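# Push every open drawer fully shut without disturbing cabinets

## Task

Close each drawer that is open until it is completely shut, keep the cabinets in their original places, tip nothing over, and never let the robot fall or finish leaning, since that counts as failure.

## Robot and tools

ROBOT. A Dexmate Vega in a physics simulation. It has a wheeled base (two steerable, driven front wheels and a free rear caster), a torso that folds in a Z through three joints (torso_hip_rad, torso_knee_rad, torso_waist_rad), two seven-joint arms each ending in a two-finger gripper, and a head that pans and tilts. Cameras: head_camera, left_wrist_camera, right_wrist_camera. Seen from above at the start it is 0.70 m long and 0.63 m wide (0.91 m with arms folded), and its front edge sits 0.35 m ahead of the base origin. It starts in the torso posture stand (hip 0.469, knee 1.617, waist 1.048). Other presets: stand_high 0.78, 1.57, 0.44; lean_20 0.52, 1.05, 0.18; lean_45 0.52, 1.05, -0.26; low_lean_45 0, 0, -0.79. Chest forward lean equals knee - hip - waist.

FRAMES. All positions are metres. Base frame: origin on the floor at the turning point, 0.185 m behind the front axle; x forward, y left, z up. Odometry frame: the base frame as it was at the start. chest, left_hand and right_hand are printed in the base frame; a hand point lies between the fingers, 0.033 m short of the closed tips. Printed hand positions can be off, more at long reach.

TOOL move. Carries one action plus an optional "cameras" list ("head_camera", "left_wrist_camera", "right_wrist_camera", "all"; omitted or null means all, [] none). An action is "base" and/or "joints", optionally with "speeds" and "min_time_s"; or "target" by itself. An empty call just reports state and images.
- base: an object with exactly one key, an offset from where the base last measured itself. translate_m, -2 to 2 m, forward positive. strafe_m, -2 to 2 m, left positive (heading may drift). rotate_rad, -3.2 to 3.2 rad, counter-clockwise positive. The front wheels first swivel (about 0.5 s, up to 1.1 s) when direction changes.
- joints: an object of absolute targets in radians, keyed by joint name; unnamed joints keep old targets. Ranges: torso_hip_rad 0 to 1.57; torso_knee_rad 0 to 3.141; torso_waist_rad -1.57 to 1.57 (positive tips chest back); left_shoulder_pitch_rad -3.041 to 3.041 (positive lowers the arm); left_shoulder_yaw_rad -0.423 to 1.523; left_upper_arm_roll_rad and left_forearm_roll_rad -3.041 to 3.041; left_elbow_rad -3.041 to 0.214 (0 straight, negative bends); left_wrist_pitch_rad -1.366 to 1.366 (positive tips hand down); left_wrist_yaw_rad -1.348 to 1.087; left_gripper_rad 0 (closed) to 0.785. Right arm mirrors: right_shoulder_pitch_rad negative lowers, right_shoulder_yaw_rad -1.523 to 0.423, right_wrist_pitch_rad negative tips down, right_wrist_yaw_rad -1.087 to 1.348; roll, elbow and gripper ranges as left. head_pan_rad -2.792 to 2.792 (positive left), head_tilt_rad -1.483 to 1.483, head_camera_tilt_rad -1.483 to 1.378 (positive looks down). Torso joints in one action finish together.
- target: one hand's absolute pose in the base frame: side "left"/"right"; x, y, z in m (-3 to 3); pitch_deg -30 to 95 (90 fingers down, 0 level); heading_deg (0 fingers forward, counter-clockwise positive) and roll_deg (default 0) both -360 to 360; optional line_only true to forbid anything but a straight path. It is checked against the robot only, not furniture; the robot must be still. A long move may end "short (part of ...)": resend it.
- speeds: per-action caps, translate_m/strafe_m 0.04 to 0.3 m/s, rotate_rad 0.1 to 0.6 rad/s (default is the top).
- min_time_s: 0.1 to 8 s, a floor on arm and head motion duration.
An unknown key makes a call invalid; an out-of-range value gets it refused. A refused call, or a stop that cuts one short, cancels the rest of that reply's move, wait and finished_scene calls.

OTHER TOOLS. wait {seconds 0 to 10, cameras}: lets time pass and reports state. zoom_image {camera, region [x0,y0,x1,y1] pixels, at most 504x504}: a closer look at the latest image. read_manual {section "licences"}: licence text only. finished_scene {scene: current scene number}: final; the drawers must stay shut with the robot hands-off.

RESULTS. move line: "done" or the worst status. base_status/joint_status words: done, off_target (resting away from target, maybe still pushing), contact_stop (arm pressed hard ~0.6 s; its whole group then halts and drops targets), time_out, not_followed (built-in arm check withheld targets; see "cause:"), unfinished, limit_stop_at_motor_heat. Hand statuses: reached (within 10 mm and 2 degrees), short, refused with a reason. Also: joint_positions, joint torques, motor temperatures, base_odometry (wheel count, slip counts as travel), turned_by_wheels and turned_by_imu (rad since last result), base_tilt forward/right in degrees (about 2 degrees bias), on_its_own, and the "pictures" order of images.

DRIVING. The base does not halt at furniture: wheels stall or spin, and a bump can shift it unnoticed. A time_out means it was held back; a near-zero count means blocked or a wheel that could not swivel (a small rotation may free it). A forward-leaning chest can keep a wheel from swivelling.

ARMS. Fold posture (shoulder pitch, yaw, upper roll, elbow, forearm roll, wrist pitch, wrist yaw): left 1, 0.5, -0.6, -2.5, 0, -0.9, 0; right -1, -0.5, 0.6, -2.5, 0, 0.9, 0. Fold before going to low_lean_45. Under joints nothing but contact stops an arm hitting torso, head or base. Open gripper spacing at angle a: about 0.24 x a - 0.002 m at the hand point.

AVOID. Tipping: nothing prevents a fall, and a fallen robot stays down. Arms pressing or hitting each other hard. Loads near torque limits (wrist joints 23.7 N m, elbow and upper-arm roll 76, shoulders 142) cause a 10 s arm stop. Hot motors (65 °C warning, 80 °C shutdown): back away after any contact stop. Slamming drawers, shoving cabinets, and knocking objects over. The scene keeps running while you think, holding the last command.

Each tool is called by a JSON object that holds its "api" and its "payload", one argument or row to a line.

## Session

{"api": "move", "payload": {
  "joints": {"head_camera_tilt_rad":0.3,"left_shoulder_pitch_rad":1,"left_shoulder_yaw_rad":0.5,"left_upper_arm_roll_rad":-0.6,"left_elbow_rad":-2.5,"left_forearm_roll_rad":0,"left_wrist_pitch_rad":-0.9,"left_wrist_yaw_rad":0,"right_shoulder_pitch_rad":-1,"right_shoulder_yaw_rad":-0.5,"right_upper_arm_roll_rad":0.6,"right_elbow_rad":-2.5,"right_forearm_roll_rad":0,"right_wrist_pitch_rad":0.9,"right_wrist_yaw_rad":0},
  "cameras": ["head_camera"]
}}

{"api": "move", "payload": {
  "joints": {"head_pan_rad":1.2},
  "cameras": ["head_camera"]
}}

{"api": "move", "payload": {
  "joints": {"head_pan_rad":2.5},
  "cameras": ["head_camera"]
}}

{"api": "move", "payload": {
  "joints": {"head_pan_rad":-2.5},
  "cameras": ["head_camera"]
}}

{"api": "move", "payload": {
  "joints": {"head_pan_rad":-1.2},
  "cameras": ["head_camera"]
}}

Scene clock: 6.30 s.
Joint torques (N m): left_arm=[-10.4 6.31 -4.87 0.98 -0.62 1.97 0.66] | right_arm=[13.87 -7.24 3.27 -1.01 -0.02 -1.93 -0.03]
Motor temperatures (°C): left_arm=[27 30 30 30 34 38 35] | right_arm=[29 28 29 31 34 34 35]
move: done
base_odometry: x=+0.000 y=+0.000 heading=+0.000
turned_by_wheels: +0.000
turned_by_imu: +0.001
base_tilt: forward=+0.6 right=+0.0
base_status: not commanded
joint_positions: torso_hip_rad=+0.469 torso_knee_rad=+1.617 torso_waist_rad=+1.048 left_shoulder_pitch_rad=+1.005 left_shoulder_yaw_rad=+0.497 left_upper_arm_roll_rad=-0.597 left_elbow_rad=-2.494 left_forearm_roll_rad=+0.000 left_wrist_pitch_rad=-0.898 left_wrist_yaw_rad=+0.000 left_gripper_rad=+0.005 right_shoulder_pitch_rad=-1.005 right_shoulder_yaw_rad=-0.498 right_upper_arm_roll_rad=+0.597 right_elbow_rad=-2.495 right_forearm_roll_rad=+0.000 right_wrist_pitch_rad=+0.898 right_wrist_yaw_rad=+0.000 right_gripper_rad=+0.005 head_pan_rad=+0.000 head_tilt_rad=+0.000 head_camera_tilt_rad=+0.300
joint_status: all done
chest: x=-0.0111 y=+0.0000 z=+1.4155 quat_wxyz=(+0.999, +0.000, +0.050, +0.000) (m; base frame)
left_hand: x=-0.0192 y=+0.1559 z=+1.7192 quat_wxyz=(+0.842, +0.204, -0.392, +0.309) pitch_deg=-37.5 heading_deg=-132.5 roll_deg=-7.3 back=down (m; base frame)
right_hand: x=-0.0200 y=-0.1558 z=+1.7189 quat_wxyz=(+0.842, -0.204, -0.393, -0.309) pitch_deg=-37.4 heading_deg=+132.5 roll_deg=+7.2 back=down (m; base frame)
pictures: head_camera
Images, in order (width x height): head_camera 896x560.

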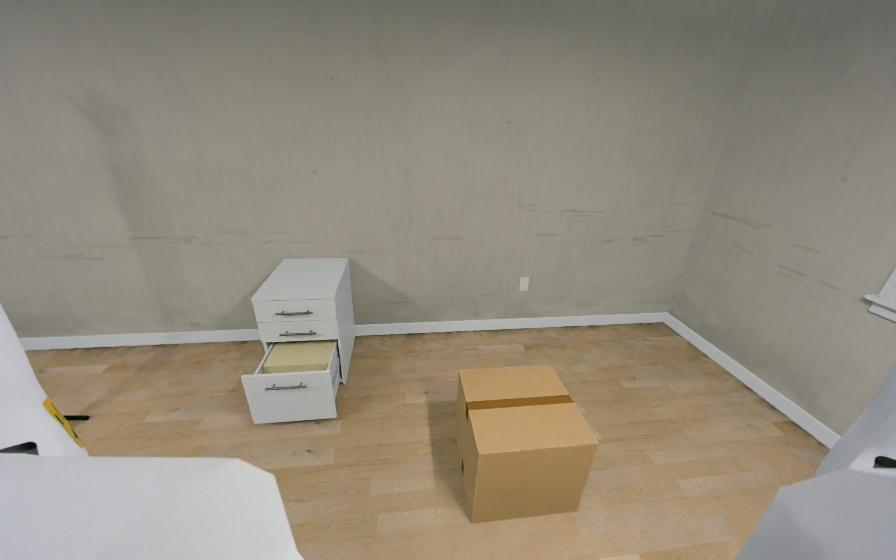

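Scene clock: 7.77 s.
Joint torques (N m): left_arm=[-10.23 4.29 -4.49 -0.34 -0.55 1.8 1.18] | right_arm=[13.93 -7.59 4.4 -2.21 -0.05 -1.74 0.13]
Motor temperatures (°C): left_arm=[27 30 30 30 34 38 35] | right_arm=[29 28 29 31 34 34 35]
move: done
base_odometry: x=+0.000 y=+0.000 heading=+0.000
turned_by_wheels: +0.000
turned_by_imu: +0.000
base_tilt: forward=+0.6 right=+0.0
base_status: not commanded
joint_positions: torso_hip_rad=+0.469 torso_knee_rad=+1.617 torso_waist_rad=+1.048 left_shoulder_pitch_rad=+1.000 left_shoulder_yaw_rad=+0.500 left_upper_arm_roll_rad=-0.600 left_elbow_rad=-2.500 left_forearm_roll_rad=+0.000 left_wrist_pitch_rad=-0.900 left_wrist_yaw_rad=+0.000 left_gripper_rad=+0.005 right_shoulder_pitch_rad=-1.001 right_shoulder_yaw_rad=-0.500 right_upper_arm_roll_rad=+0.600 right_elbow_rad=-2.500 right_forearm_roll_rad=+0.000 right_wrist_pitch_rad=+0.900 right_wrist_yaw_rad=+0.000 right_gripper_rad=+0.005 head_pan_rad=+1.200 head_tilt_rad=+0.000 head_camera_tilt_rad=+0.300
joint_status: all done
chest: x=-0.0111 y=+0.0000 z=+1.4155 quat_wxyz=(+0.999, +0.000, +0.050, +0.000) (m; base frame)
left_hand: x=-0.0236 y=+0.1534 z=+1.7168 quat_wxyz=(+0.839, +0.205, -0.398, +0.310) pitch_deg=-36.8 heading_deg=-132.5 roll_deg=-7.0 back=down (m; base frame)
right_hand: x=-0.0237 y=-0.1536 z=+1.7168 quat_wxyz=(+0.839, -0.205, -0.398, -0.309) pitch_deg=-36.8 heading_deg=+132.5 roll_deg=+7.0 back=down (m; base frame)
pictures: head_camera
Images, in order (width x height): head_camera 896x560.

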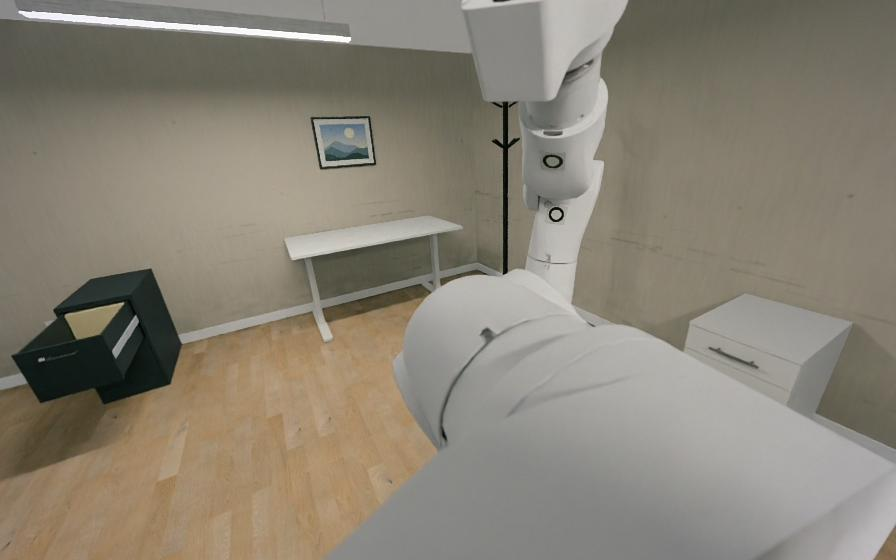

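Scene clock: 9.30 s.
Joint torques (N m): left_arm=[-10.34 8.38 -3.72 -0.58 -0.44 1.78 0.25] | right_arm=[14.26 -7.3 4.35 -1.67 -0.08 -1.27 0.07]
Motor temperatures (°C): left_arm=[28 30 30 30 34 38 35] | right_arm=[29 28 29 31 34 34 35]
move: done
base_odometry: x=+0.000 y=+0.000 heading=+0.000
turned_by_wheels: +0.000
turned_by_imu: +0.000
base_tilt: forward=+0.7 right=-0.1
base_status: not commanded
joint_positions: torso_hip_rad=+0.469 torso_knee_rad=+1.617 torso_waist_rad=+1.048 left_shoulder_pitch_rad=+1.000 left_shoulder_yaw_rad=+0.500 left_upper_arm_roll_rad=-0.600 left_elbow_rad=-2.500 left_forearm_roll_rad=+0.000 left_wrist_pitch_rad=-0.900 left_wrist_yaw_rad=+0.000 left_gripper_rad=+0.005 right_shoulder_pitch_rad=-1.000 right_shoulder_yaw_rad=-0.500 right_upper_arm_roll_rad=+0.600 right_elbow_rad=-2.500 right_forearm_roll_rad=+0.000 right_wrist_pitch_rad=+0.900 right_wrist_yaw_rad=+0.000 right_gripper_rad=+0.005 head_pan_rad=+2.500 head_tilt_rad=+0.000 head_camera_tilt_rad=+0.300
joint_status: all done
chest: x=-0.0111 y=+0.0000 z=+1.4155 quat_wxyz=(+0.999, +0.000, +0.050, +0.000) (m; base frame)
left_hand: x=-0.0238 y=+0.1532 z=+1.7166 quat_wxyz=(+0.839, +0.205, -0.398, +0.310) pitch_deg=-36.8 heading_deg=-132.5 roll_deg=-6.9 back=down (m; base frame)
right_hand: x=-0.0239 y=-0.1535 z=+1.7167 quat_wxyz=(+0.839, -0.205, -0.398, -0.310) pitch_deg=-36.8 heading_deg=+132.5 roll_deg=+7.0 back=down (m; base frame)
pictures: head_camera
Images, in order (width x height): head_camera 896x560.

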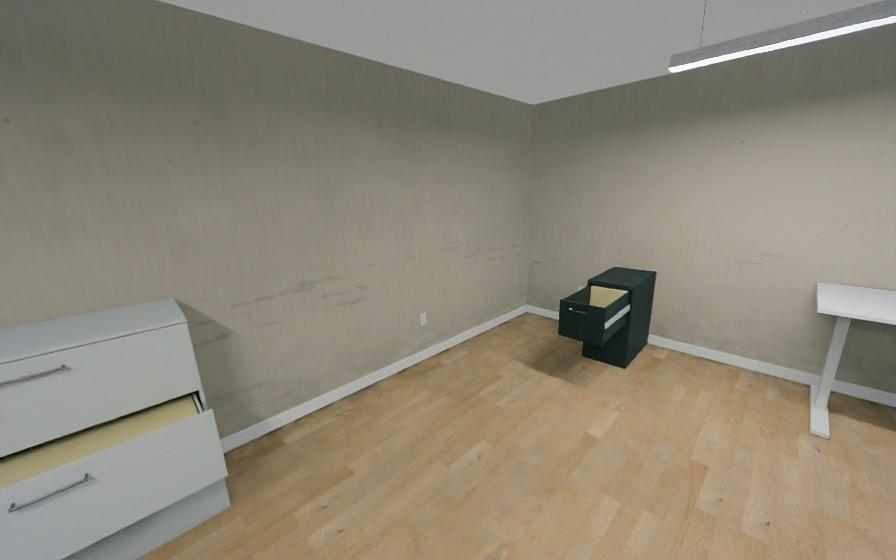

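Scene clock: 13.30 s.
Joint torques (N m): left_arm=[-9.96 6.57 -3.66 0.17 -0.75 2.26 0.58] | right_arm=[14.76 -7.16 4.25 -1.65 -0.09 -2.2 0.06]
Motor temperatures (°C): left_arm=[28 30 30 30 34 38 35] | right_arm=[29 28 29 31 34 35 35]
move: done
base_odometry: x=+0.000 y=+0.000 heading=+0.000
turned_by_wheels: +0.000
turned_by_imu: +0.001
base_tilt: forward=+0.7 right=-0.1
base_status: not commanded
joint_positions: torso_hip_rad=+0.469 torso_knee_rad=+1.617 torso_waist_rad=+1.048 left_shoulder_pitch_rad=+1.000 left_shoulder_yaw_rad=+0.500 left_upper_arm_roll_rad=-0.600 left_elbow_rad=-2.500 left_forearm_roll_rad=+0.000 left_wrist_pitch_rad=-0.900 left_wrist_yaw_rad=+0.000 left_gripper_rad=+0.005 right_shoulder_pitch_rad=-1.000 right_shoulder_yaw_rad=-0.500 right_upper_arm_roll_rad=+0.600 right_elbow_rad=-2.500 right_forearm_roll_rad=+0.000 right_wrist_pitch_rad=+0.900 right_wrist_yaw_rad=+0.000 right_gripper_rad=+0.005 head_pan_rad=-2.500 head_tilt_rad=+0.000 head_camera_tilt_rad=+0.300
joint_status: all done
chest: x=-0.0111 y=+0.0000 z=+1.4155 quat_wxyz=(+0.999, +0.000, +0.050, +0.000) (m; base frame)
left_hand: x=-0.0238 y=+0.1532 z=+1.7166 quat_wxyz=(+0.839, +0.205, -0.398, +0.310) pitch_deg=-36.8 heading_deg=-132.5 roll_deg=-6.9 back=down (m; base frame)
right_hand: x=-0.0239 y=-0.1534 z=+1.7167 quat_wxyz=(+0.839, -0.205, -0.398, -0.310) pitch_deg=-36.8 heading_deg=+132.5 roll_deg=+7.0 back=down (m; base frame)
pictures: head_camera
Images, in order (width x height): head_camera 896x560.

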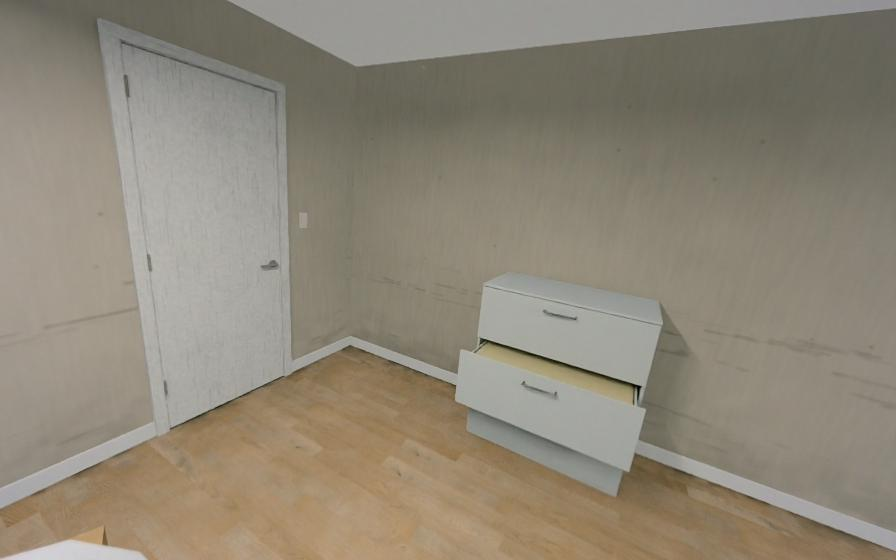

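Scene clock: 14.83 s.
Joint torques (N m): left_arm=[-11.4 4.91 -3 0.07 -0.36 1.96 1.09] | right_arm=[13.86 -6.47 4.4 -1.5 0.03 -1.39 -0.03]
Motor temperatures (°C): left_arm=[28 30 30 30 34 38 35] | right_arm=[30 28 29 31 34 35 35]
move: done
base_odometry: x=+0.000 y=+0.000 heading=+0.000
turned_by_wheels: +0.000
turned_by_imu: +0.000
base_tilt: forward=+0.6 right=-0.1
base_status: not commanded
joint_positions: torso_hip_rad=+0.469 torso_knee_rad=+1.617 torso_waist_rad=+1.048 left_shoulder_pitch_rad=+1.000 left_shoulder_yaw_rad=+0.500 left_upper_arm_roll_rad=-0.600 left_elbow_rad=-2.500 left_forearm_roll_rad=+0.000 left_wrist_pitch_rad=-0.900 left_wrist_yaw_rad=+0.000 left_gripper_rad=+0.005 right_shoulder_pitch_rad=-1.000 right_shoulder_yaw_rad=-0.500 right_upper_arm_roll_rad=+0.600 right_elbow_rad=-2.500 right_forearm_roll_rad=+0.000 right_wrist_pitch_rad=+0.900 right_wrist_yaw_rad=+0.000 right_gripper_rad=+0.005 head_pan_rad=-1.200 head_tilt_rad=+0.000 head_camera_tilt_rad=+0.300
joint_status: all done
chest: x=-0.0111 y=+0.0000 z=+1.4155 quat_wxyz=(+0.999, +0.000, +0.050, +0.000) (m; base frame)
left_hand: x=-0.0238 y=+0.1532 z=+1.7166 quat_wxyz=(+0.839, +0.205, -0.398, +0.310) pitch_deg=-36.8 heading_deg=-132.5 roll_deg=-6.9 back=down (m; base frame)
right_hand: x=-0.0239 y=-0.1534 z=+1.7167 quat_wxyz=(+0.839, -0.205, -0.398, -0.310) pitch_deg=-36.8 heading_deg=+132.5 roll_deg=+7.0 back=down (m; base frame)
pictures: head_camera
Images, in order (width x height): head_camera 896x560.

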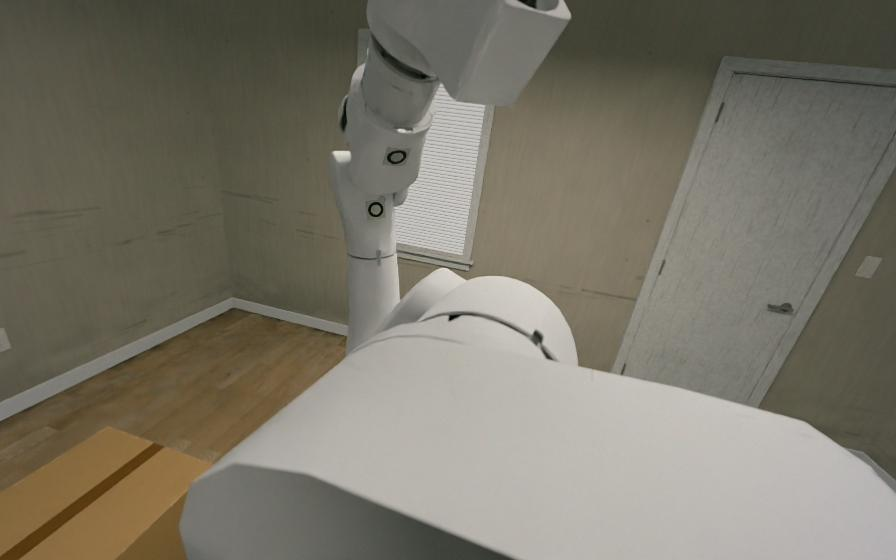

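{"api": "move", "payload": {
  "base": {"rotate_rad":0.078},
  "joints": {"head_pan_rad":0},
  "cameras": []
}}

{"api": "move", "payload": {
  "base": {"strafe_m":0.52},
  "cameras": []
}}

{"api": "move", "payload": {
  "base": {"translate_m":0.3},
  "joints": {"torso_hip_rad":0,"torso_knee_rad":0,"torso_waist_rad":-1.2,"head_camera_tilt_rad":-0.6},
  "cameras": ["head_camera"]
}}

Scene clock: 39.43 s.
Joint torques (N m): left_arm=[-10.15 4.35 -1.04 1.26 -0.79 2.32 0.76] | right_arm=[13.51 -6.87 4.12 -1.5 0 -1.46 -0.12]
Motor temperatures (°C): left_arm=[28 30 30 30 34 38 35] | right_arm=[30 28 29 31 34 35 35]
move: done
base_odometry: x=+0.000 y=+0.000 heading=+0.078
turned_by_wheels: +0.078
turned_by_imu: +0.076
base_tilt: forward=+0.7 right=-0.1
base_status: done
joint_positions: torso_hip_rad=+0.469 torso_knee_rad=+1.617 torso_waist_rad=+1.048 left_shoulder_pitch_rad=+1.000 left_shoulder_yaw_rad=+0.500 left_upper_arm_roll_rad=-0.600 left_elbow_rad=-2.500 left_forearm_roll_rad=+0.000 left_wrist_pitch_rad=-0.900 left_wrist_yaw_rad=+0.000 left_gripper_rad=+0.005 right_shoulder_pitch_rad=-1.000 right_shoulder_yaw_rad=-0.500 right_upper_arm_roll_rad=+0.600 right_elbow_rad=-2.500 right_forearm_roll_rad=+0.000 right_wrist_pitch_rad=+0.900 right_wrist_yaw_rad=+0.000 right_gripper_rad=+0.005 head_pan_rad=+0.000 head_tilt_rad=+0.000 head_camera_tilt_rad=+0.300
joint_status: all done
chest: x=-0.0111 y=+0.0000 z=+1.4155 quat_wxyz=(+0.999, +0.000, +0.050, +0.000) (m; base frame)
left_hand: x=-0.0238 y=+0.1532 z=+1.7166 quat_wxyz=(+0.839, +0.205, -0.398, +0.310) pitch_deg=-36.8 heading_deg=-132.5 roll_deg=-6.9 back=down (m; base frame)
right_hand: x=-0.0239 y=-0.1534 z=+1.7167 quat_wxyz=(+0.839, -0.205, -0.398, -0.310) pitch_deg=-36.8 heading_deg=+132.5 roll_deg=+7.0 back=down (m; base frame)
pictures: none
No camera images: "cameras" was empty.

Scene clock: 43.77 s.
Joint torques (N m): left_arm=[-10.28 7.31 -1.9 0.19 -0.18 1.64 0.63] | right_arm=[13.5 -6.87 3.69 -1.12 0.06 -1.76 -0.07]
Motor temperatures (°C): left_arm=[28 30 30 30 34 38 35] | right_arm=[30 28 29 31 34 35 35]
move: done
base_odometry: x=-0.044 y=+0.517 heading=+0.085
turned_by_wheels: +0.008
turned_by_imu: +0.003
base_tilt: forward=+0.6 right=-0.1
base_status: done
joint_positions: torso_hip_rad=+0.469 torso_knee_rad=+1.617 torso_waist_rad=+1.048 left_shoulder_pitch_rad=+1.000 left_shoulder_yaw_rad=+0.500 left_upper_arm_roll_rad=-0.600 left_elbow_rad=-2.500 left_forearm_roll_rad=+0.000 left_wrist_pitch_rad=-0.900 left_wrist_yaw_rad=+0.000 left_gripper_rad=+0.005 right_shoulder_pitch_rad=-1.000 right_shoulder_yaw_rad=-0.500 right_upper_arm_roll_rad=+0.600 right_elbow_rad=-2.500 right_forearm_roll_rad=+0.000 right_wrist_pitch_rad=+0.900 right_wrist_yaw_rad=+0.000 right_gripper_rad=+0.005 head_pan_rad=+0.000 head_tilt_rad=+0.000 head_camera_tilt_rad=+0.300
joint_status: not commanded
chest: x=-0.0111 y=+0.0000 z=+1.4155 quat_wxyz=(+0.999, +0.000, +0.050, +0.000) (m; base frame)
left_hand: x=-0.0239 y=+0.1532 z=+1.7166 quat_wxyz=(+0.839, +0.205, -0.398, +0.310) pitch_deg=-36.8 heading_deg=-132.5 roll_deg=-6.9 back=down (m; base frame)
right_hand: x=-0.0239 y=-0.1534 z=+1.7167 quat_wxyz=(+0.839, -0.205, -0.398, -0.310) pitch_deg=-36.8 heading_deg=+132.5 roll_deg=+7.0 back=down (m; base frame)
pictures: none
No camera images: "cameras" was empty.

Scene clock: 53.37 s.
Joint torques (N m): left_arm=[-4.66 6.43 -6.8 -6.37 -0.72 -0.61 1.28] | right_arm=[9.47 -5.9 7.65 -5.8 1.8 -0.16 -1.43]
Motor temperatures (°C): left_arm=[28 30 30 30 34 38 35] | right_arm=[30 28 30 31 34 35 35]
move: done
base_odometry: x=+0.255 y=+0.543 heading=+0.085
turned_by_wheels: +0.000
turned_by_imu: +0.001
base_tilt: forward=+0.7 right=+0.0
base_status: done
joint_positions: torso_hip_rad=+0.000 torso_knee_rad=+0.000 torso_waist_rad=-1.200 left_shoulder_pitch_rad=+1.000 left_shoulder_yaw_rad=+0.500 left_upper_arm_roll_rad=-0.600 left_elbow_rad=-2.500 left_forearm_roll_rad=+0.000 left_wrist_pitch_rad=-0.900 left_wrist_yaw_rad=+0.000 left_gripper_rad=+0.005 right_shoulder_pitch_rad=-1.000 right_shoulder_yaw_rad=-0.500 right_upper_arm_roll_rad=+0.600 right_elbow_rad=-2.500 right_forearm_roll_rad=+0.000 right_wrist_pitch_rad=+0.900 right_wrist_yaw_rad=+0.000 right_gripper_rad=+0.005 head_pan_rad=+0.000 head_tilt_rad=+0.000 head_camera_tilt_rad=-0.600
joint_status: all done
chest: x=+0.1475 y=+0.0000 z=+0.6991 quat_wxyz=(+0.825, +0.000, +0.565, +0.000) (m; base frame)
left_hand: x=+0.4102 y=+0.1532 z=+0.8470 quat_wxyz=(+0.923, +0.336, +0.099, +0.157) pitch_deg=-48.9 heading_deg=-64.0 roll_deg=+83.3 (m; base frame)
right_hand: x=+0.4102 y=-0.1534 z=+0.8470 quat_wxyz=(+0.923, -0.336, +0.099, -0.157) pitch_deg=-48.9 heading_deg=+63.9 roll_deg=-83.2 (m; base frame)
pictures: head_camera
Images, in order (width x height): head_camera 896x560.

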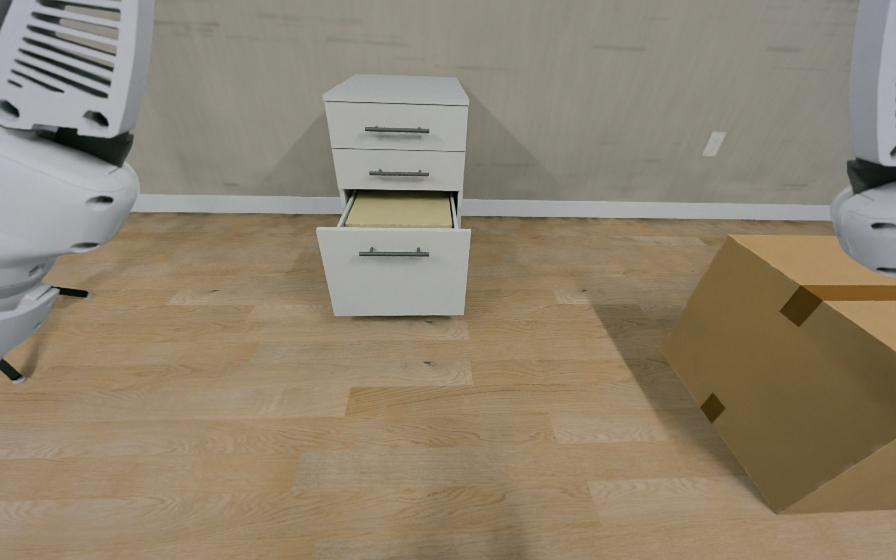

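{"api": "move", "payload": {
  "target": {"side":"left","x":0.72,"y":0.165,"z":0.16,"pitch_deg":25,"heading_deg":0},
  "cameras": ["head_camera","left_wrist_camera"]
}}

Scene clock: 64.40 s.
Joint torques (N m): left_arm=[-2.53 5.16 -8.03 -8.29 -0.8 -0.84 0.76] | right_arm=[8.85 -6.18 7.69 -6.09 1.72 -0.01 -1.47]
Motor temperatures (°C): left_arm=[28 30 30 30 34 38 35] | right_arm=[30 28 30 31 34 35 35]
move: refused
base_odometry: x=+0.255 y=+0.543 heading=+0.085
turned_by_wheels: +0.000
turned_by_imu: +0.001
base_tilt: forward=+0.6 right=-0.1
base_status: not commanded
joint_positions: torso_hip_rad=+0.000 torso_knee_rad=+0.000 torso_waist_rad=-1.200 left_shoulder_pitch_rad=+1.000 left_shoulder_yaw_rad=+0.500 left_upper_arm_roll_rad=-0.600 left_elbow_rad=-2.500 left_forearm_roll_rad=+0.000 left_wrist_pitch_rad=-0.900 left_wrist_yaw_rad=+0.000 left_gripper_rad=+0.005 right_shoulder_pitch_rad=-1.000 right_shoulder_yaw_rad=-0.500 right_upper_arm_roll_rad=+0.600 right_elbow_rad=-2.500 right_forearm_roll_rad=+0.000 right_wrist_pitch_rad=+0.900 right_wrist_yaw_rad=+0.000 right_gripper_rad=+0.005 head_pan_rad=+0.000 head_tilt_rad=+0.000 head_camera_tilt_rad=-0.600
joint_status: not commanded
chest: x=+0.1475 y=+0.0000 z=+0.6991 quat_wxyz=(+0.825, +0.000, +0.565, +0.000) (m; base frame)
left_hand: x=+0.4102 y=+0.1532 z=+0.8470 quat_wxyz=(+0.923, +0.336, +0.099, +0.157) pitch_deg=-48.9 heading_deg=-64.0 roll_deg=+83.3 (m; base frame)
left_hand_status: refused: the best posture that gets there brings the left wrist within 1.3 cm of the base (limit 2.6). Nothing moved.
right_hand: x=+0.4102 y=-0.1534 z=+0.8470 quat_wxyz=(+0.923, -0.336, +0.099, -0.157) pitch_deg=-48.9 heading_deg=+63.9 roll_deg=-83.2 (m; base frame)
pictures: head_camera, left_wrist_camera
Images, in order (width x height): head_camera 896x560, left_wrist_camera 672x420.

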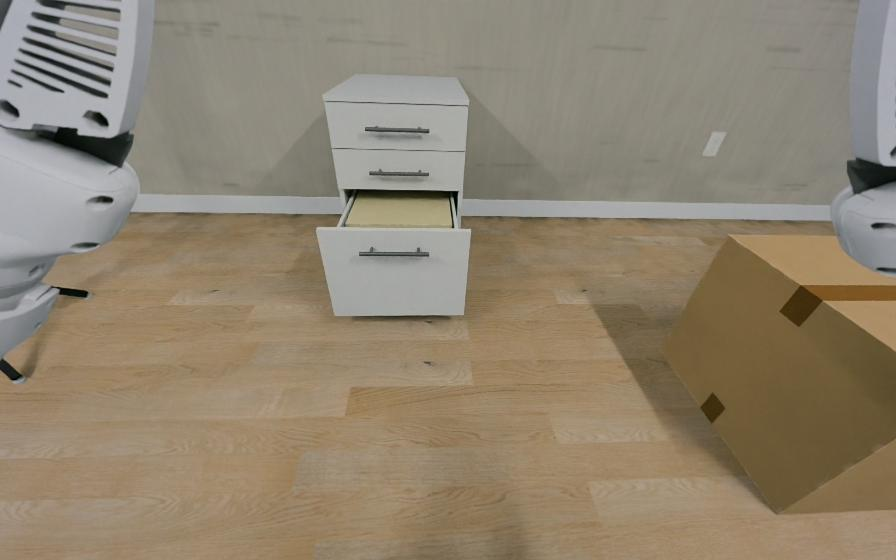

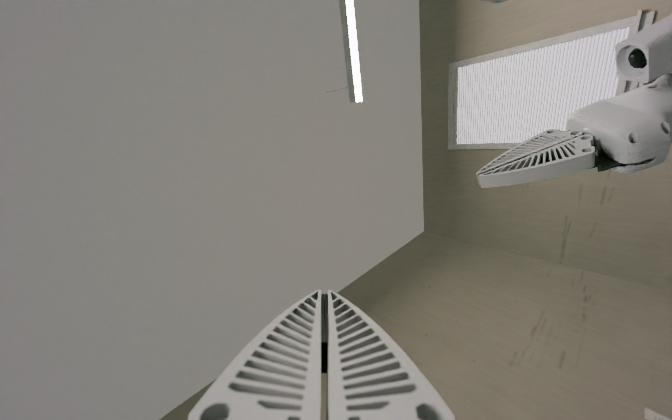

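{"api": "move", "payload": {
  "target": {"side":"left","x":0.8,"y":0.22,"z":0.18,"pitch_deg":25,"heading_deg":0},
  "cameras": ["head_camera"]
}}

Scene clock: 94.20 s.
Joint torques (N m): left_arm=[-11.85 3.24 -7.44 -11.79 0.53 -1.37 0.1] | right_arm=[8.27 -5.94 7.74 -6.04 1.79 -0.05 -1.5]
Motor temperatures (°C): left_arm=[28 30 31 30 34 38 35] | right_arm=[30 28 30 31 34 34 35]
move: done
base_odometry: x=+0.255 y=+0.543 heading=+0.085
turned_by_wheels: +0.000
turned_by_imu: +0.001
base_tilt: forward=+0.7 right=-0.1
base_status: not commanded
joint_positions: torso_hip_rad=+0.000 torso_knee_rad=+0.000 torso_waist_rad=-1.200 left_shoulder_pitch_rad=+0.314 left_shoulder_yaw_rad=+0.732 left_upper_arm_roll_rad=+0.632 left_elbow_rad=-1.778 left_forearm_roll_rad=-0.870 left_wrist_pitch_rad=+0.160 left_wrist_yaw_rad=+0.612 left_gripper_rad=+0.005 right_shoulder_pitch_rad=-1.000 right_shoulder_yaw_rad=-0.500 right_upper_arm_roll_rad=+0.600 right_elbow_rad=-2.500 right_forearm_roll_rad=+0.000 right_wrist_pitch_rad=+0.900 right_wrist_yaw_rad=+0.000 right_gripper_rad=+0.005 head_pan_rad=+0.000 head_tilt_rad=+0.000 head_camera_tilt_rad=-0.600
joint_status: not commanded
chest: x=+0.1475 y=+0.0000 z=+0.6991 quat_wxyz=(+0.825, +0.000, +0.565, +0.000) (m; base frame)
left_hand: x=+0.8014 y=+0.2197 z=+0.1841 quat_wxyz=(+0.541, -0.001, +0.841, -0.002) pitch_deg=+24.5 heading_deg=-0.1 roll_deg=-0.2 back=up (m; base frame)
left_hand_status: reached (checked arc [a long move], planned for 4.2 s): 4 mm and 0.6 deg off.
right_hand: x=+0.4102 y=-0.1534 z=+0.8470 quat_wxyz=(+0.923, -0.336, +0.099, -0.157) pitch_deg=-48.9 heading_deg=+63.9 roll_deg=-83.2 (m; base frame)
pictures: head_camera
Images, in order (width x height): head_camera 896x560.

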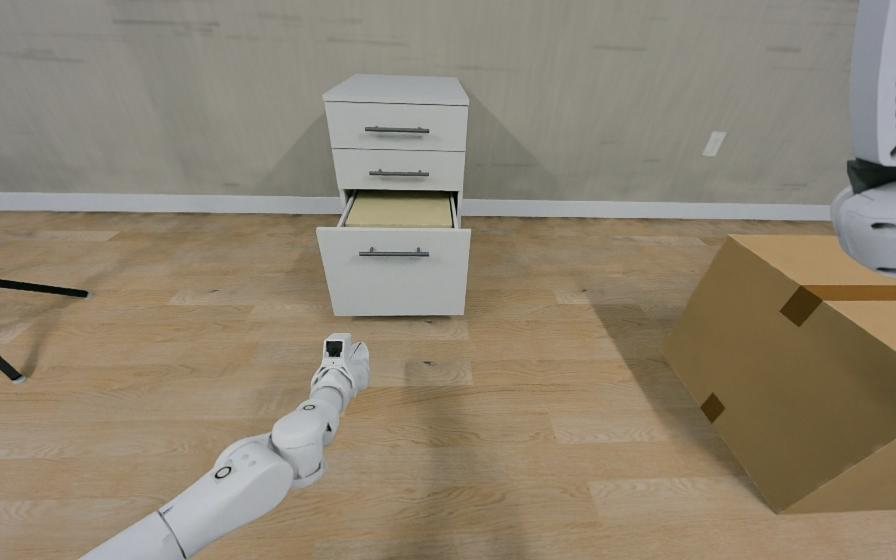

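{"api": "move", "payload": {
  "target": {"side":"left","x":0.81,"y":0.18,"z":0.18,"pitch_deg":20,"heading_deg":0},
  "cameras": []
}}

{"api": "move", "payload": {
  "base": {"translate_m":0.16},
  "speeds": {"translate_m":0.2}
}}

Scene clock: 101.73 s.
Joint torques (N m): left_arm=[-14.5 4.88 -7.23 -7.87 0.15 -3.72 0.17] | right_arm=[7.93 -7.69 7.53 -5.96 1.76 0.24 -1.55]
Motor temperatures (°C): left_arm=[28 30 31 30 34 38 35] | right_arm=[30 28 30 31 34 34 35]
move: done
base_odometry: x=+0.255 y=+0.543 heading=+0.085
turned_by_wheels: +0.000
turned_by_imu: +0.001
base_tilt: forward=+0.7 right=+0.0
base_status: not commanded
joint_positions: torso_hip_rad=+0.000 torso_knee_rad=+0.000 torso_waist_rad=-1.200 left_shoulder_pitch_rad=-0.024 left_shoulder_yaw_rad=+0.799 left_upper_arm_roll_rad=+1.195 left_elbow_rad=-1.646 left_forearm_roll_rad=-1.000 left_wrist_pitch_rad=-0.204 left_wrist_yaw_rad=+0.797 left_gripper_rad=+0.005 right_shoulder_pitch_rad=-1.000 right_shoulder_yaw_rad=-0.500 right_upper_arm_roll_rad=+0.600 right_elbow_rad=-2.500 right_forearm_roll_rad=+0.000 right_wrist_pitch_rad=+0.900 right_wrist_yaw_rad=+0.000 right_gripper_rad=+0.005 head_pan_rad=+0.000 head_tilt_rad=+0.000 head_camera_tilt_rad=-0.600
joint_status: not commanded
chest: x=+0.1475 y=+0.0000 z=+0.6991 quat_wxyz=(+0.825, +0.000, +0.565, +0.000) (m; base frame)
left_hand: x=+0.8098 y=+0.1796 z=+0.1798 quat_wxyz=(+0.573, +0.000, +0.819, +0.000) pitch_deg=+20.1 heading_deg=-0.1 roll_deg=+0.0 back=up (m; base frame)
left_hand_status: reached (checked arc [the straight line was blocked], planned for 2.1 s): 0 mm and 0.1 deg off.
right_hand: x=+0.4102 y=-0.1534 z=+0.8470 quat_wxyz=(+0.923, -0.336, +0.099, -0.157) pitch_deg=-48.9 heading_deg=+63.9 roll_deg=-83.2 (m; base frame)
pictures: none
No camera images: "cameras" was empty.

Scene clock: 103.63 s.
Joint torques (N m): left_arm=[-16.02 3.13 -7.75 -7.16 1.17 -2.27 0.27] | right_arm=[7.92 -6.73 7.57 -6.76 1.88 0.69 -1.43]
Motor temperatures (°C): left_arm=[28 30 31 30 34 38 35] | right_arm=[30 28 30 31 34 34 35]
move: done
base_odometry: x=+0.414 y=+0.557 heading=+0.084
turned_by_wheels: +0.000
turned_by_imu: +0.000
base_tilt: forward=+0.7 right=+0.0
base_status: done
joint_positions: torso_hip_rad=+0.000 torso_knee_rad=+0.000 torso_waist_rad=-1.200 left_shoulder_pitch_rad=-0.028 left_shoulder_yaw_rad=+0.799 left_upper_arm_roll_rad=+1.201 left_elbow_rad=-1.645 left_forearm_roll_rad=-1.001 left_wrist_pitch_rad=-0.207 left_wrist_yaw_rad=+0.799 left_gripper_rad=+0.005 right_shoulder_pitch_rad=-1.000 right_shoulder_yaw_rad=-0.500 right_upper_arm_roll_rad=+0.600 right_elbow_rad=-2.500 right_forearm_roll_rad=+0.000 right_wrist_pitch_rad=+0.900 right_wrist_yaw_rad=+0.000 right_gripper_rad=+0.005 head_pan_rad=+0.000 head_tilt_rad=+0.000 head_camera_tilt_rad=-0.600
joint_status: not commanded
chest: x=+0.1475 y=+0.0000 z=+0.6990 quat_wxyz=(+0.825, +0.000, +0.565, +0.000) (m; base frame)
left_hand: x=+0.8098 y=+0.1800 z=+0.1797 quat_wxyz=(+0.573, +0.000, +0.819, +0.000) pitch_deg=+20.0 heading_deg=+0.0 roll_deg=+0.0 back=up (m; base frame)
right_hand: x=+0.4102 y=-0.1534 z=+0.8470 quat_wxyz=(+0.923, -0.336, +0.099, -0.157) pitch_deg=-48.9 heading_deg=+63.9 roll_deg=-83.2 (m; base frame)
pictures: head_camera, left_wrist_camera, right_wrist_camera
Images, in order (width x height): head_camera 896x560, left_wrist_camera 672x420, right_wrist_camera 672x420.

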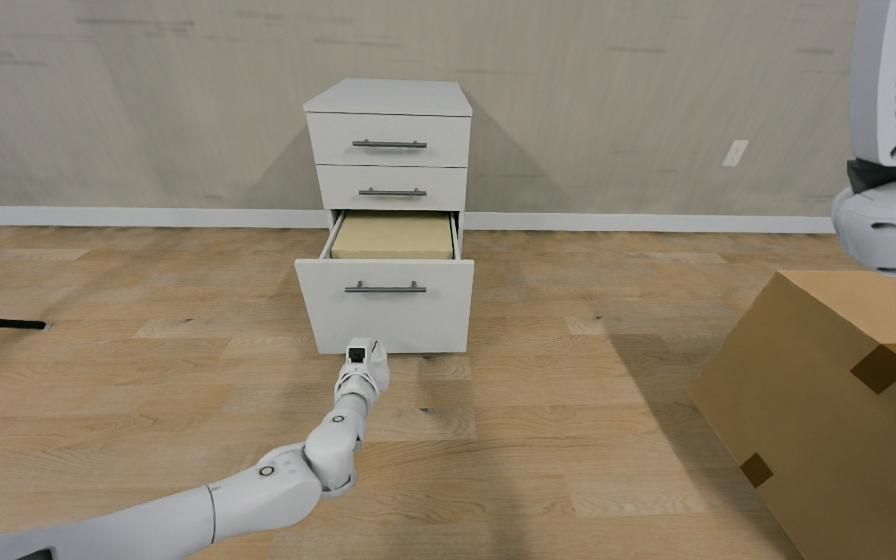

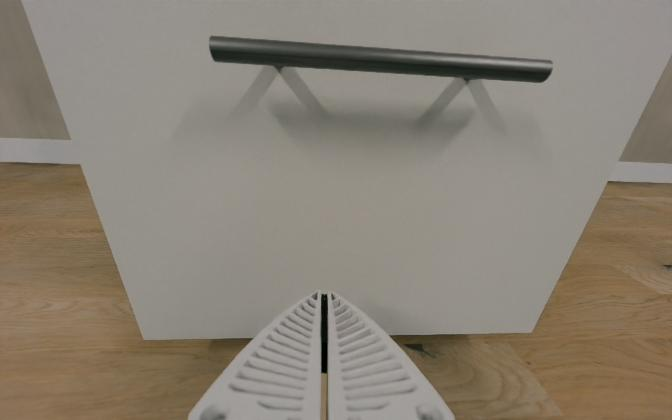

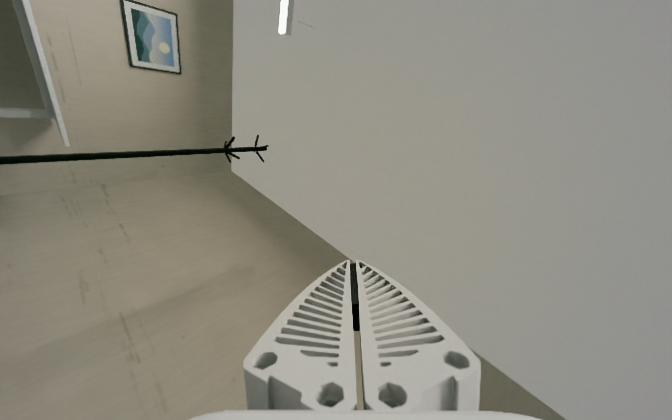

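{"api": "move", "payload": {
  "base": {"translate_m":0.27},
  "speeds": {"translate_m":0.06},
  "cameras": ["head_camera","left_wrist_camera"]
}}

Scene clock: 113.73 s.
Joint torques (N m): left_arm=[-13.7 1.69 -15.72 -8.86 1.35 -2.16 -0.49] | right_arm=[8.62 -6.66 7.44 -6.73 1.75 -0.01 -1.37]
Motor temperatures (°C): left_arm=[28 30 31 30 34 38 35] | right_arm=[30 28 30 31 34 34 35]
move: done
base_odometry: x=+0.683 y=+0.581 heading=+0.084
turned_by_wheels: +0.000
turned_by_imu: +0.001
base_tilt: forward=+0.7 right=+0.0
base_status: done
joint_positions: torso_hip_rad=+0.000 torso_knee_rad=+0.000 torso_waist_rad=-1.200 left_shoulder_pitch_rad=-0.028 left_shoulder_yaw_rad=+0.799 left_upper_arm_roll_rad=+1.202 left_elbow_rad=-1.645 left_forearm_roll_rad=-1.001 left_wrist_pitch_rad=-0.207 left_wrist_yaw_rad=+0.799 left_gripper_rad=+0.005 right_shoulder_pitch_rad=-1.000 right_shoulder_yaw_rad=-0.500 right_upper_arm_roll_rad=+0.600 right_elbow_rad=-2.500 right_forearm_roll_rad=+0.000 right_wrist_pitch_rad=+0.900 right_wrist_yaw_rad=+0.000 right_gripper_rad=+0.005 head_pan_rad=+0.000 head_tilt_rad=+0.000 head_camera_tilt_rad=-0.600
joint_status: not commanded
chest: x=+0.1475 y=+0.0000 z=+0.6990 quat_wxyz=(+0.825, +0.000, +0.565, +0.000) (m; base frame)
left_hand: x=+0.8097 y=+0.1801 z=+0.1795 quat_wxyz=(+0.573, +0.000, +0.819, +0.000) pitch_deg=+20.1 heading_deg=+0.0 roll_deg=+0.0 back=up (m; base frame)
right_hand: x=+0.4102 y=-0.1534 z=+0.8470 quat_wxyz=(+0.923, -0.336, +0.099, -0.157) pitch_deg=-48.9 heading_deg=+63.9 roll_deg=-83.2 (m; base frame)
pictures: head_camera, left_wrist_camera
Images, in order (width x height): head_camera 896x560, left_wrist_camera 672x420.

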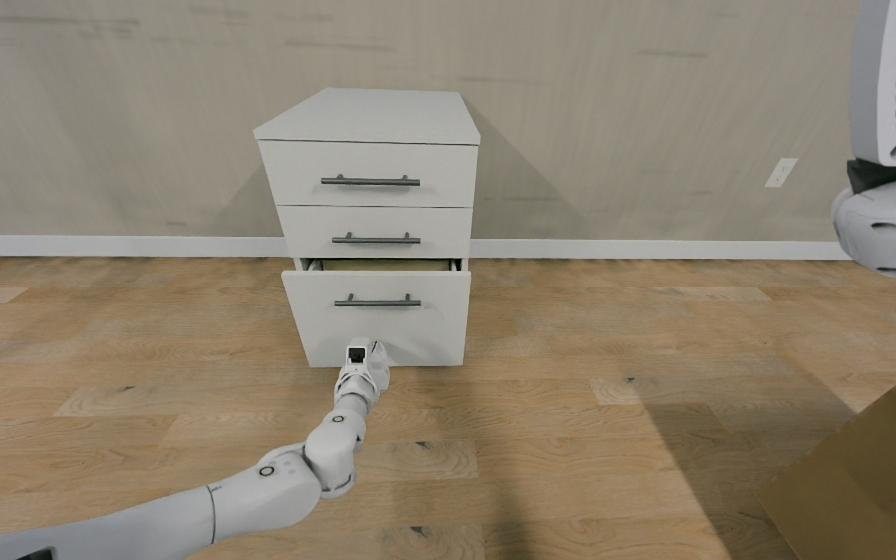

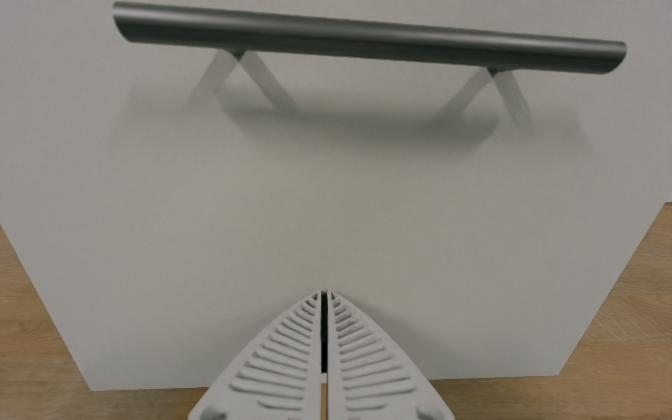

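{"api": "move", "payload": {
  "base": {"translate_m":0.05},
  "speeds": {"translate_m":0.06},
  "cameras": ["head_camera","left_wrist_camera"]
}}

Scene clock: 118.80 s.
Joint torques (N m): left_arm=[-15.83 3.28 -14.78 -6.92 1.56 -3.11 -0.15] | right_arm=[8.01 -6.01 7.53 -7.08 1.86 -0.33 -1.59]
Motor temperatures (°C): left_arm=[28 30 31 30 34 38 35] | right_arm=[30 28 30 31 34 34 35]
move: done
base_odometry: x=+0.733 y=+0.585 heading=+0.084
turned_by_wheels: +0.000
turned_by_imu: +0.000
base_tilt: forward=+0.7 right=-0.1
base_status: done
joint_positions: torso_hip_rad=+0.000 torso_knee_rad=+0.000 torso_waist_rad=-1.200 left_shoulder_pitch_rad=-0.028 left_shoulder_yaw_rad=+0.799 left_upper_arm_roll_rad=+1.202 left_elbow_rad=-1.645 left_forearm_roll_rad=-1.001 left_wrist_pitch_rad=-0.207 left_wrist_yaw_rad=+0.799 left_gripper_rad=+0.005 right_shoulder_pitch_rad=-1.000 right_shoulder_yaw_rad=-0.500 right_upper_arm_roll_rad=+0.600 right_elbow_rad=-2.500 right_forearm_roll_rad=+0.000 right_wrist_pitch_rad=+0.900 right_wrist_yaw_rad=+0.000 right_gripper_rad=+0.005 head_pan_rad=+0.000 head_tilt_rad=+0.000 head_camera_tilt_rad=-0.600
joint_status: not commanded
chest: x=+0.1475 y=+0.0000 z=+0.6990 quat_wxyz=(+0.825, +0.000, +0.565, +0.000) (m; base frame)
left_hand: x=+0.8097 y=+0.1800 z=+0.1795 quat_wxyz=(+0.573, +0.000, +0.819, +0.000) pitch_deg=+20.1 heading_deg=+0.0 roll_deg=+0.0 back=up (m; base frame)
right_hand: x=+0.4102 y=-0.1534 z=+0.8470 quat_wxyz=(+0.923, -0.336, +0.099, -0.157) pitch_deg=-48.9 heading_deg=+63.9 roll_deg=-83.2 (m; base frame)
pictures: head_camera, left_wrist_camera
Images, in order (width x height): head_camera 896x560, left_wrist_camera 672x420.

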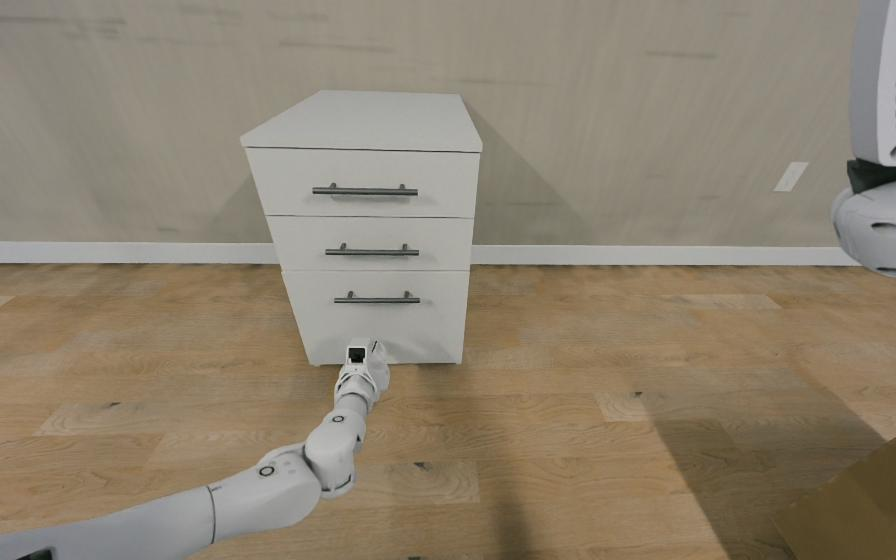

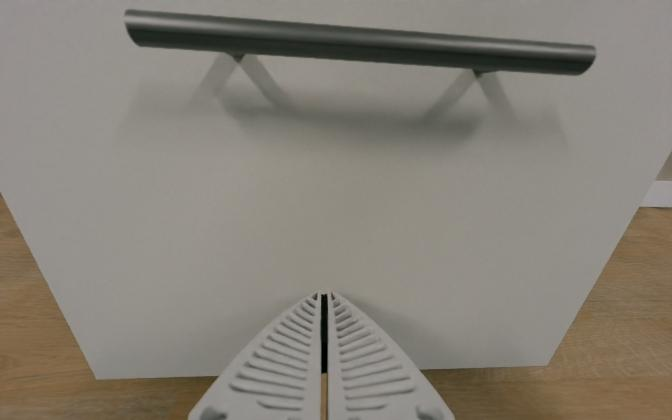

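{"api": "zoom_image", "payload": {
  "camera": "head_camera",
  "region": [240, 190, 490, 380]
}}

{"api": "move", "payload": {
  "base": {"translate_m":0.02},
  "speeds": {"translate_m":0.05},
  "cameras": ["head_camera","left_wrist_camera"]
}}

Scaled by 2.016 from the camera's 896x560 image, which has a finer 960x600 frame.

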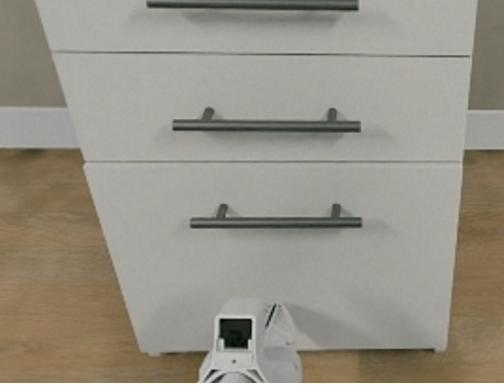

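Scene clock: 124.00 s.
Joint torques (N m): left_arm=[-15.24 3.22 -13.07 -8.49 1.35 -2.68 -0.32] | right_arm=[7.89 -6.33 7.63 -6.67 1.86 -0.22 -1.49]
Motor temperatures (°C): left_arm=[29 30 31 30 34 38 35] | right_arm=[30 28 30 31 34 34 35]
move: done
base_odometry: x=+0.753 y=+0.587 heading=+0.084
turned_by_wheels: +0.000
turned_by_imu: +0.001
base_tilt: forward=+0.7 right=-0.1
base_status: done
joint_positions: torso_hip_rad=+0.000 torso_knee_rad=+0.000 torso_waist_rad=-1.200 left_shoulder_pitch_rad=-0.028 left_shoulder_yaw_rad=+0.799 left_upper_arm_roll_rad=+1.202 left_elbow_rad=-1.645 left_forearm_roll_rad=-1.001 left_wrist_pitch_rad=-0.207 left_wrist_yaw_rad=+0.799 left_gripper_rad=+0.005 right_shoulder_pitch_rad=-1.000 right_shoulder_yaw_rad=-0.500 right_upper_arm_roll_rad=+0.600 right_elbow_rad=-2.500 right_forearm_roll_rad=+0.000 right_wrist_pitch_rad=+0.900 right_wrist_yaw_rad=+0.000 right_gripper_rad=+0.005 head_pan_rad=+0.000 head_tilt_rad=+0.000 head_camera_tilt_rad=-0.600
joint_status: not commanded
chest: x=+0.1475 y=+0.0000 z=+0.6990 quat_wxyz=(+0.825, +0.000, +0.565, +0.000) (m; base frame)
left_hand: x=+0.8097 y=+0.1800 z=+0.1795 quat_wxyz=(+0.573, +0.000, +0.819, +0.000) pitch_deg=+20.1 heading_deg=+0.0 roll_deg=+0.0 back=up (m; base frame)
right_hand: x=+0.4102 y=-0.1534 z=+0.8470 quat_wxyz=(+0.923, -0.336, +0.099, -0.157) pitch_deg=-48.9 heading_deg=+63.9 roll_deg=-83.2 (m; base frame)
pictures: head_camera, left_wrist_camera
Images, in order (width x height): head_camera 896x560, left_wrist_camera 672x420.

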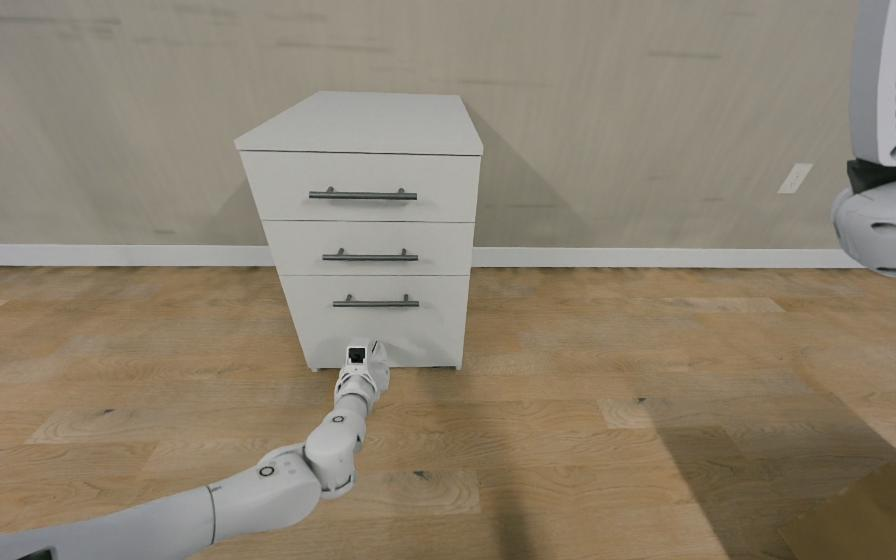

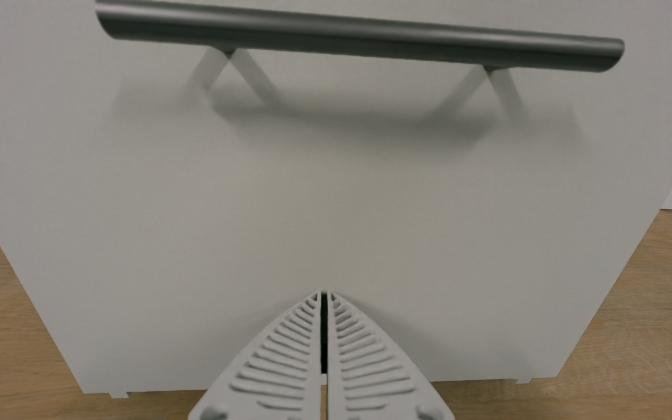

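{"api": "move", "payload": {
  "base": {"translate_m":0.015},
  "speeds": {"translate_m":0.05},
  "cameras": ["head_camera","left_wrist_camera"]
}}

{"api": "zoom_image", "payload": {
  "camera": "head_camera",
  "region": [230, 190, 490, 380]
}}

Scene clock: 128.10 s.
Joint torques (N m): left_arm=[-26.63 0.46 -24.54 -2.79 1.16 -4.16 -0.65] | right_arm=[8.52 -6.68 7.67 -6.93 1.89 0.14 -1.58]
Motor temperatures (°C): left_arm=[29 30 31 30 34 38 35] | right_arm=[30 28 30 31 34 34 35]
move: done
base_odometry: x=+0.768 y=+0.588 heading=+0.084
turned_by_wheels: +0.000
turned_by_imu: +0.001
base_tilt: forward=+0.7 right=+0.0
base_status: done
joint_positions: torso_hip_rad=+0.000 torso_knee_rad=+0.000 torso_waist_rad=-1.200 left_shoulder_pitch_rad=-0.027 left_shoulder_yaw_rad=+0.799 left_upper_arm_roll_rad=+1.202 left_elbow_rad=-1.645 left_forearm_roll_rad=-1.001 left_wrist_pitch_rad=-0.207 left_wrist_yaw_rad=+0.799 left_gripper_rad=+0.005 right_shoulder_pitch_rad=-1.000 right_shoulder_yaw_rad=-0.500 right_upper_arm_roll_rad=+0.600 right_elbow_rad=-2.500 right_forearm_roll_rad=+0.000 right_wrist_pitch_rad=+0.900 right_wrist_yaw_rad=+0.000 right_gripper_rad=+0.005 head_pan_rad=+0.000 head_tilt_rad=+0.000 head_camera_tilt_rad=-0.600
joint_status: not commanded
chest: x=+0.1475 y=+0.0000 z=+0.6990 quat_wxyz=(+0.825, +0.000, +0.565, +0.000) (m; base frame)
left_hand: x=+0.8090 y=+0.1796 z=+0.1786 quat_wxyz=(+0.573, +0.000, +0.820, +0.000) pitch_deg=+20.1 heading_deg=+0.0 roll_deg=+0.0 back=up (m; base frame)
right_hand: x=+0.4103 y=-0.1534 z=+0.8469 quat_wxyz=(+0.923, -0.336, +0.099, -0.157) pitch_deg=-48.9 heading_deg=+63.9 roll_deg=-83.2 (m; base frame)
pictures: head_camera, left_wrist_camera
Images, in order (width x height): head_camera 896x560, left_wrist_camera 672x420.

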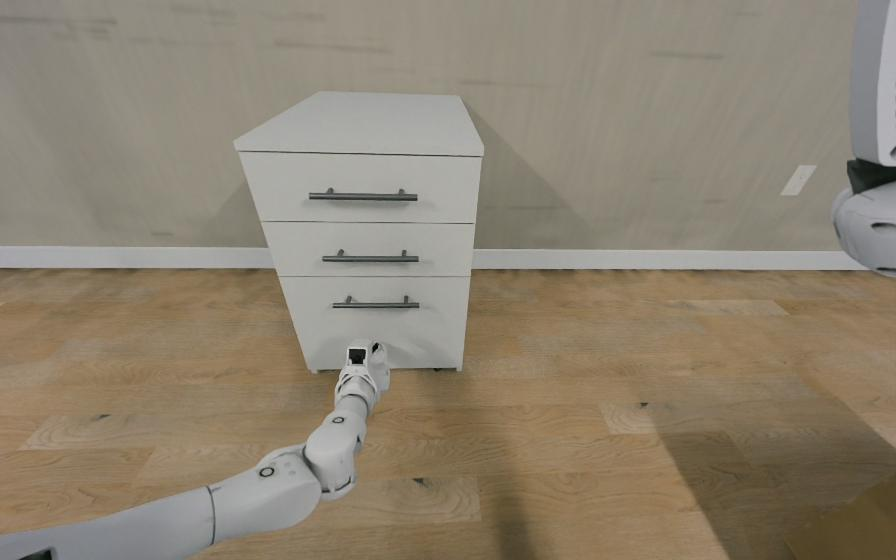

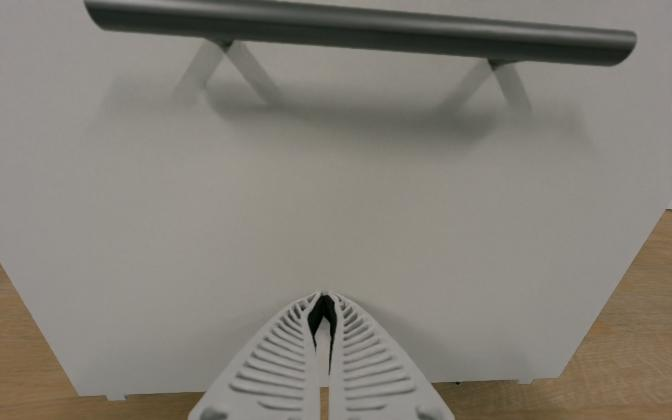

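Scaled by 1.938 from the camera's 896x560 image, which has a finer 960x600 frame.

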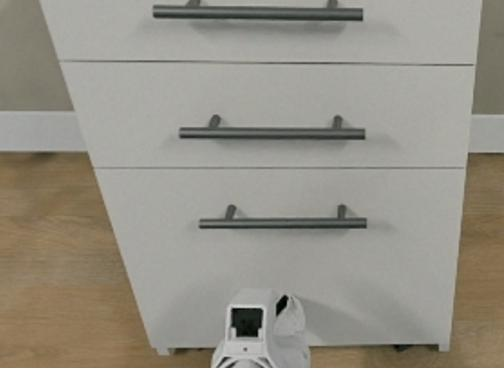

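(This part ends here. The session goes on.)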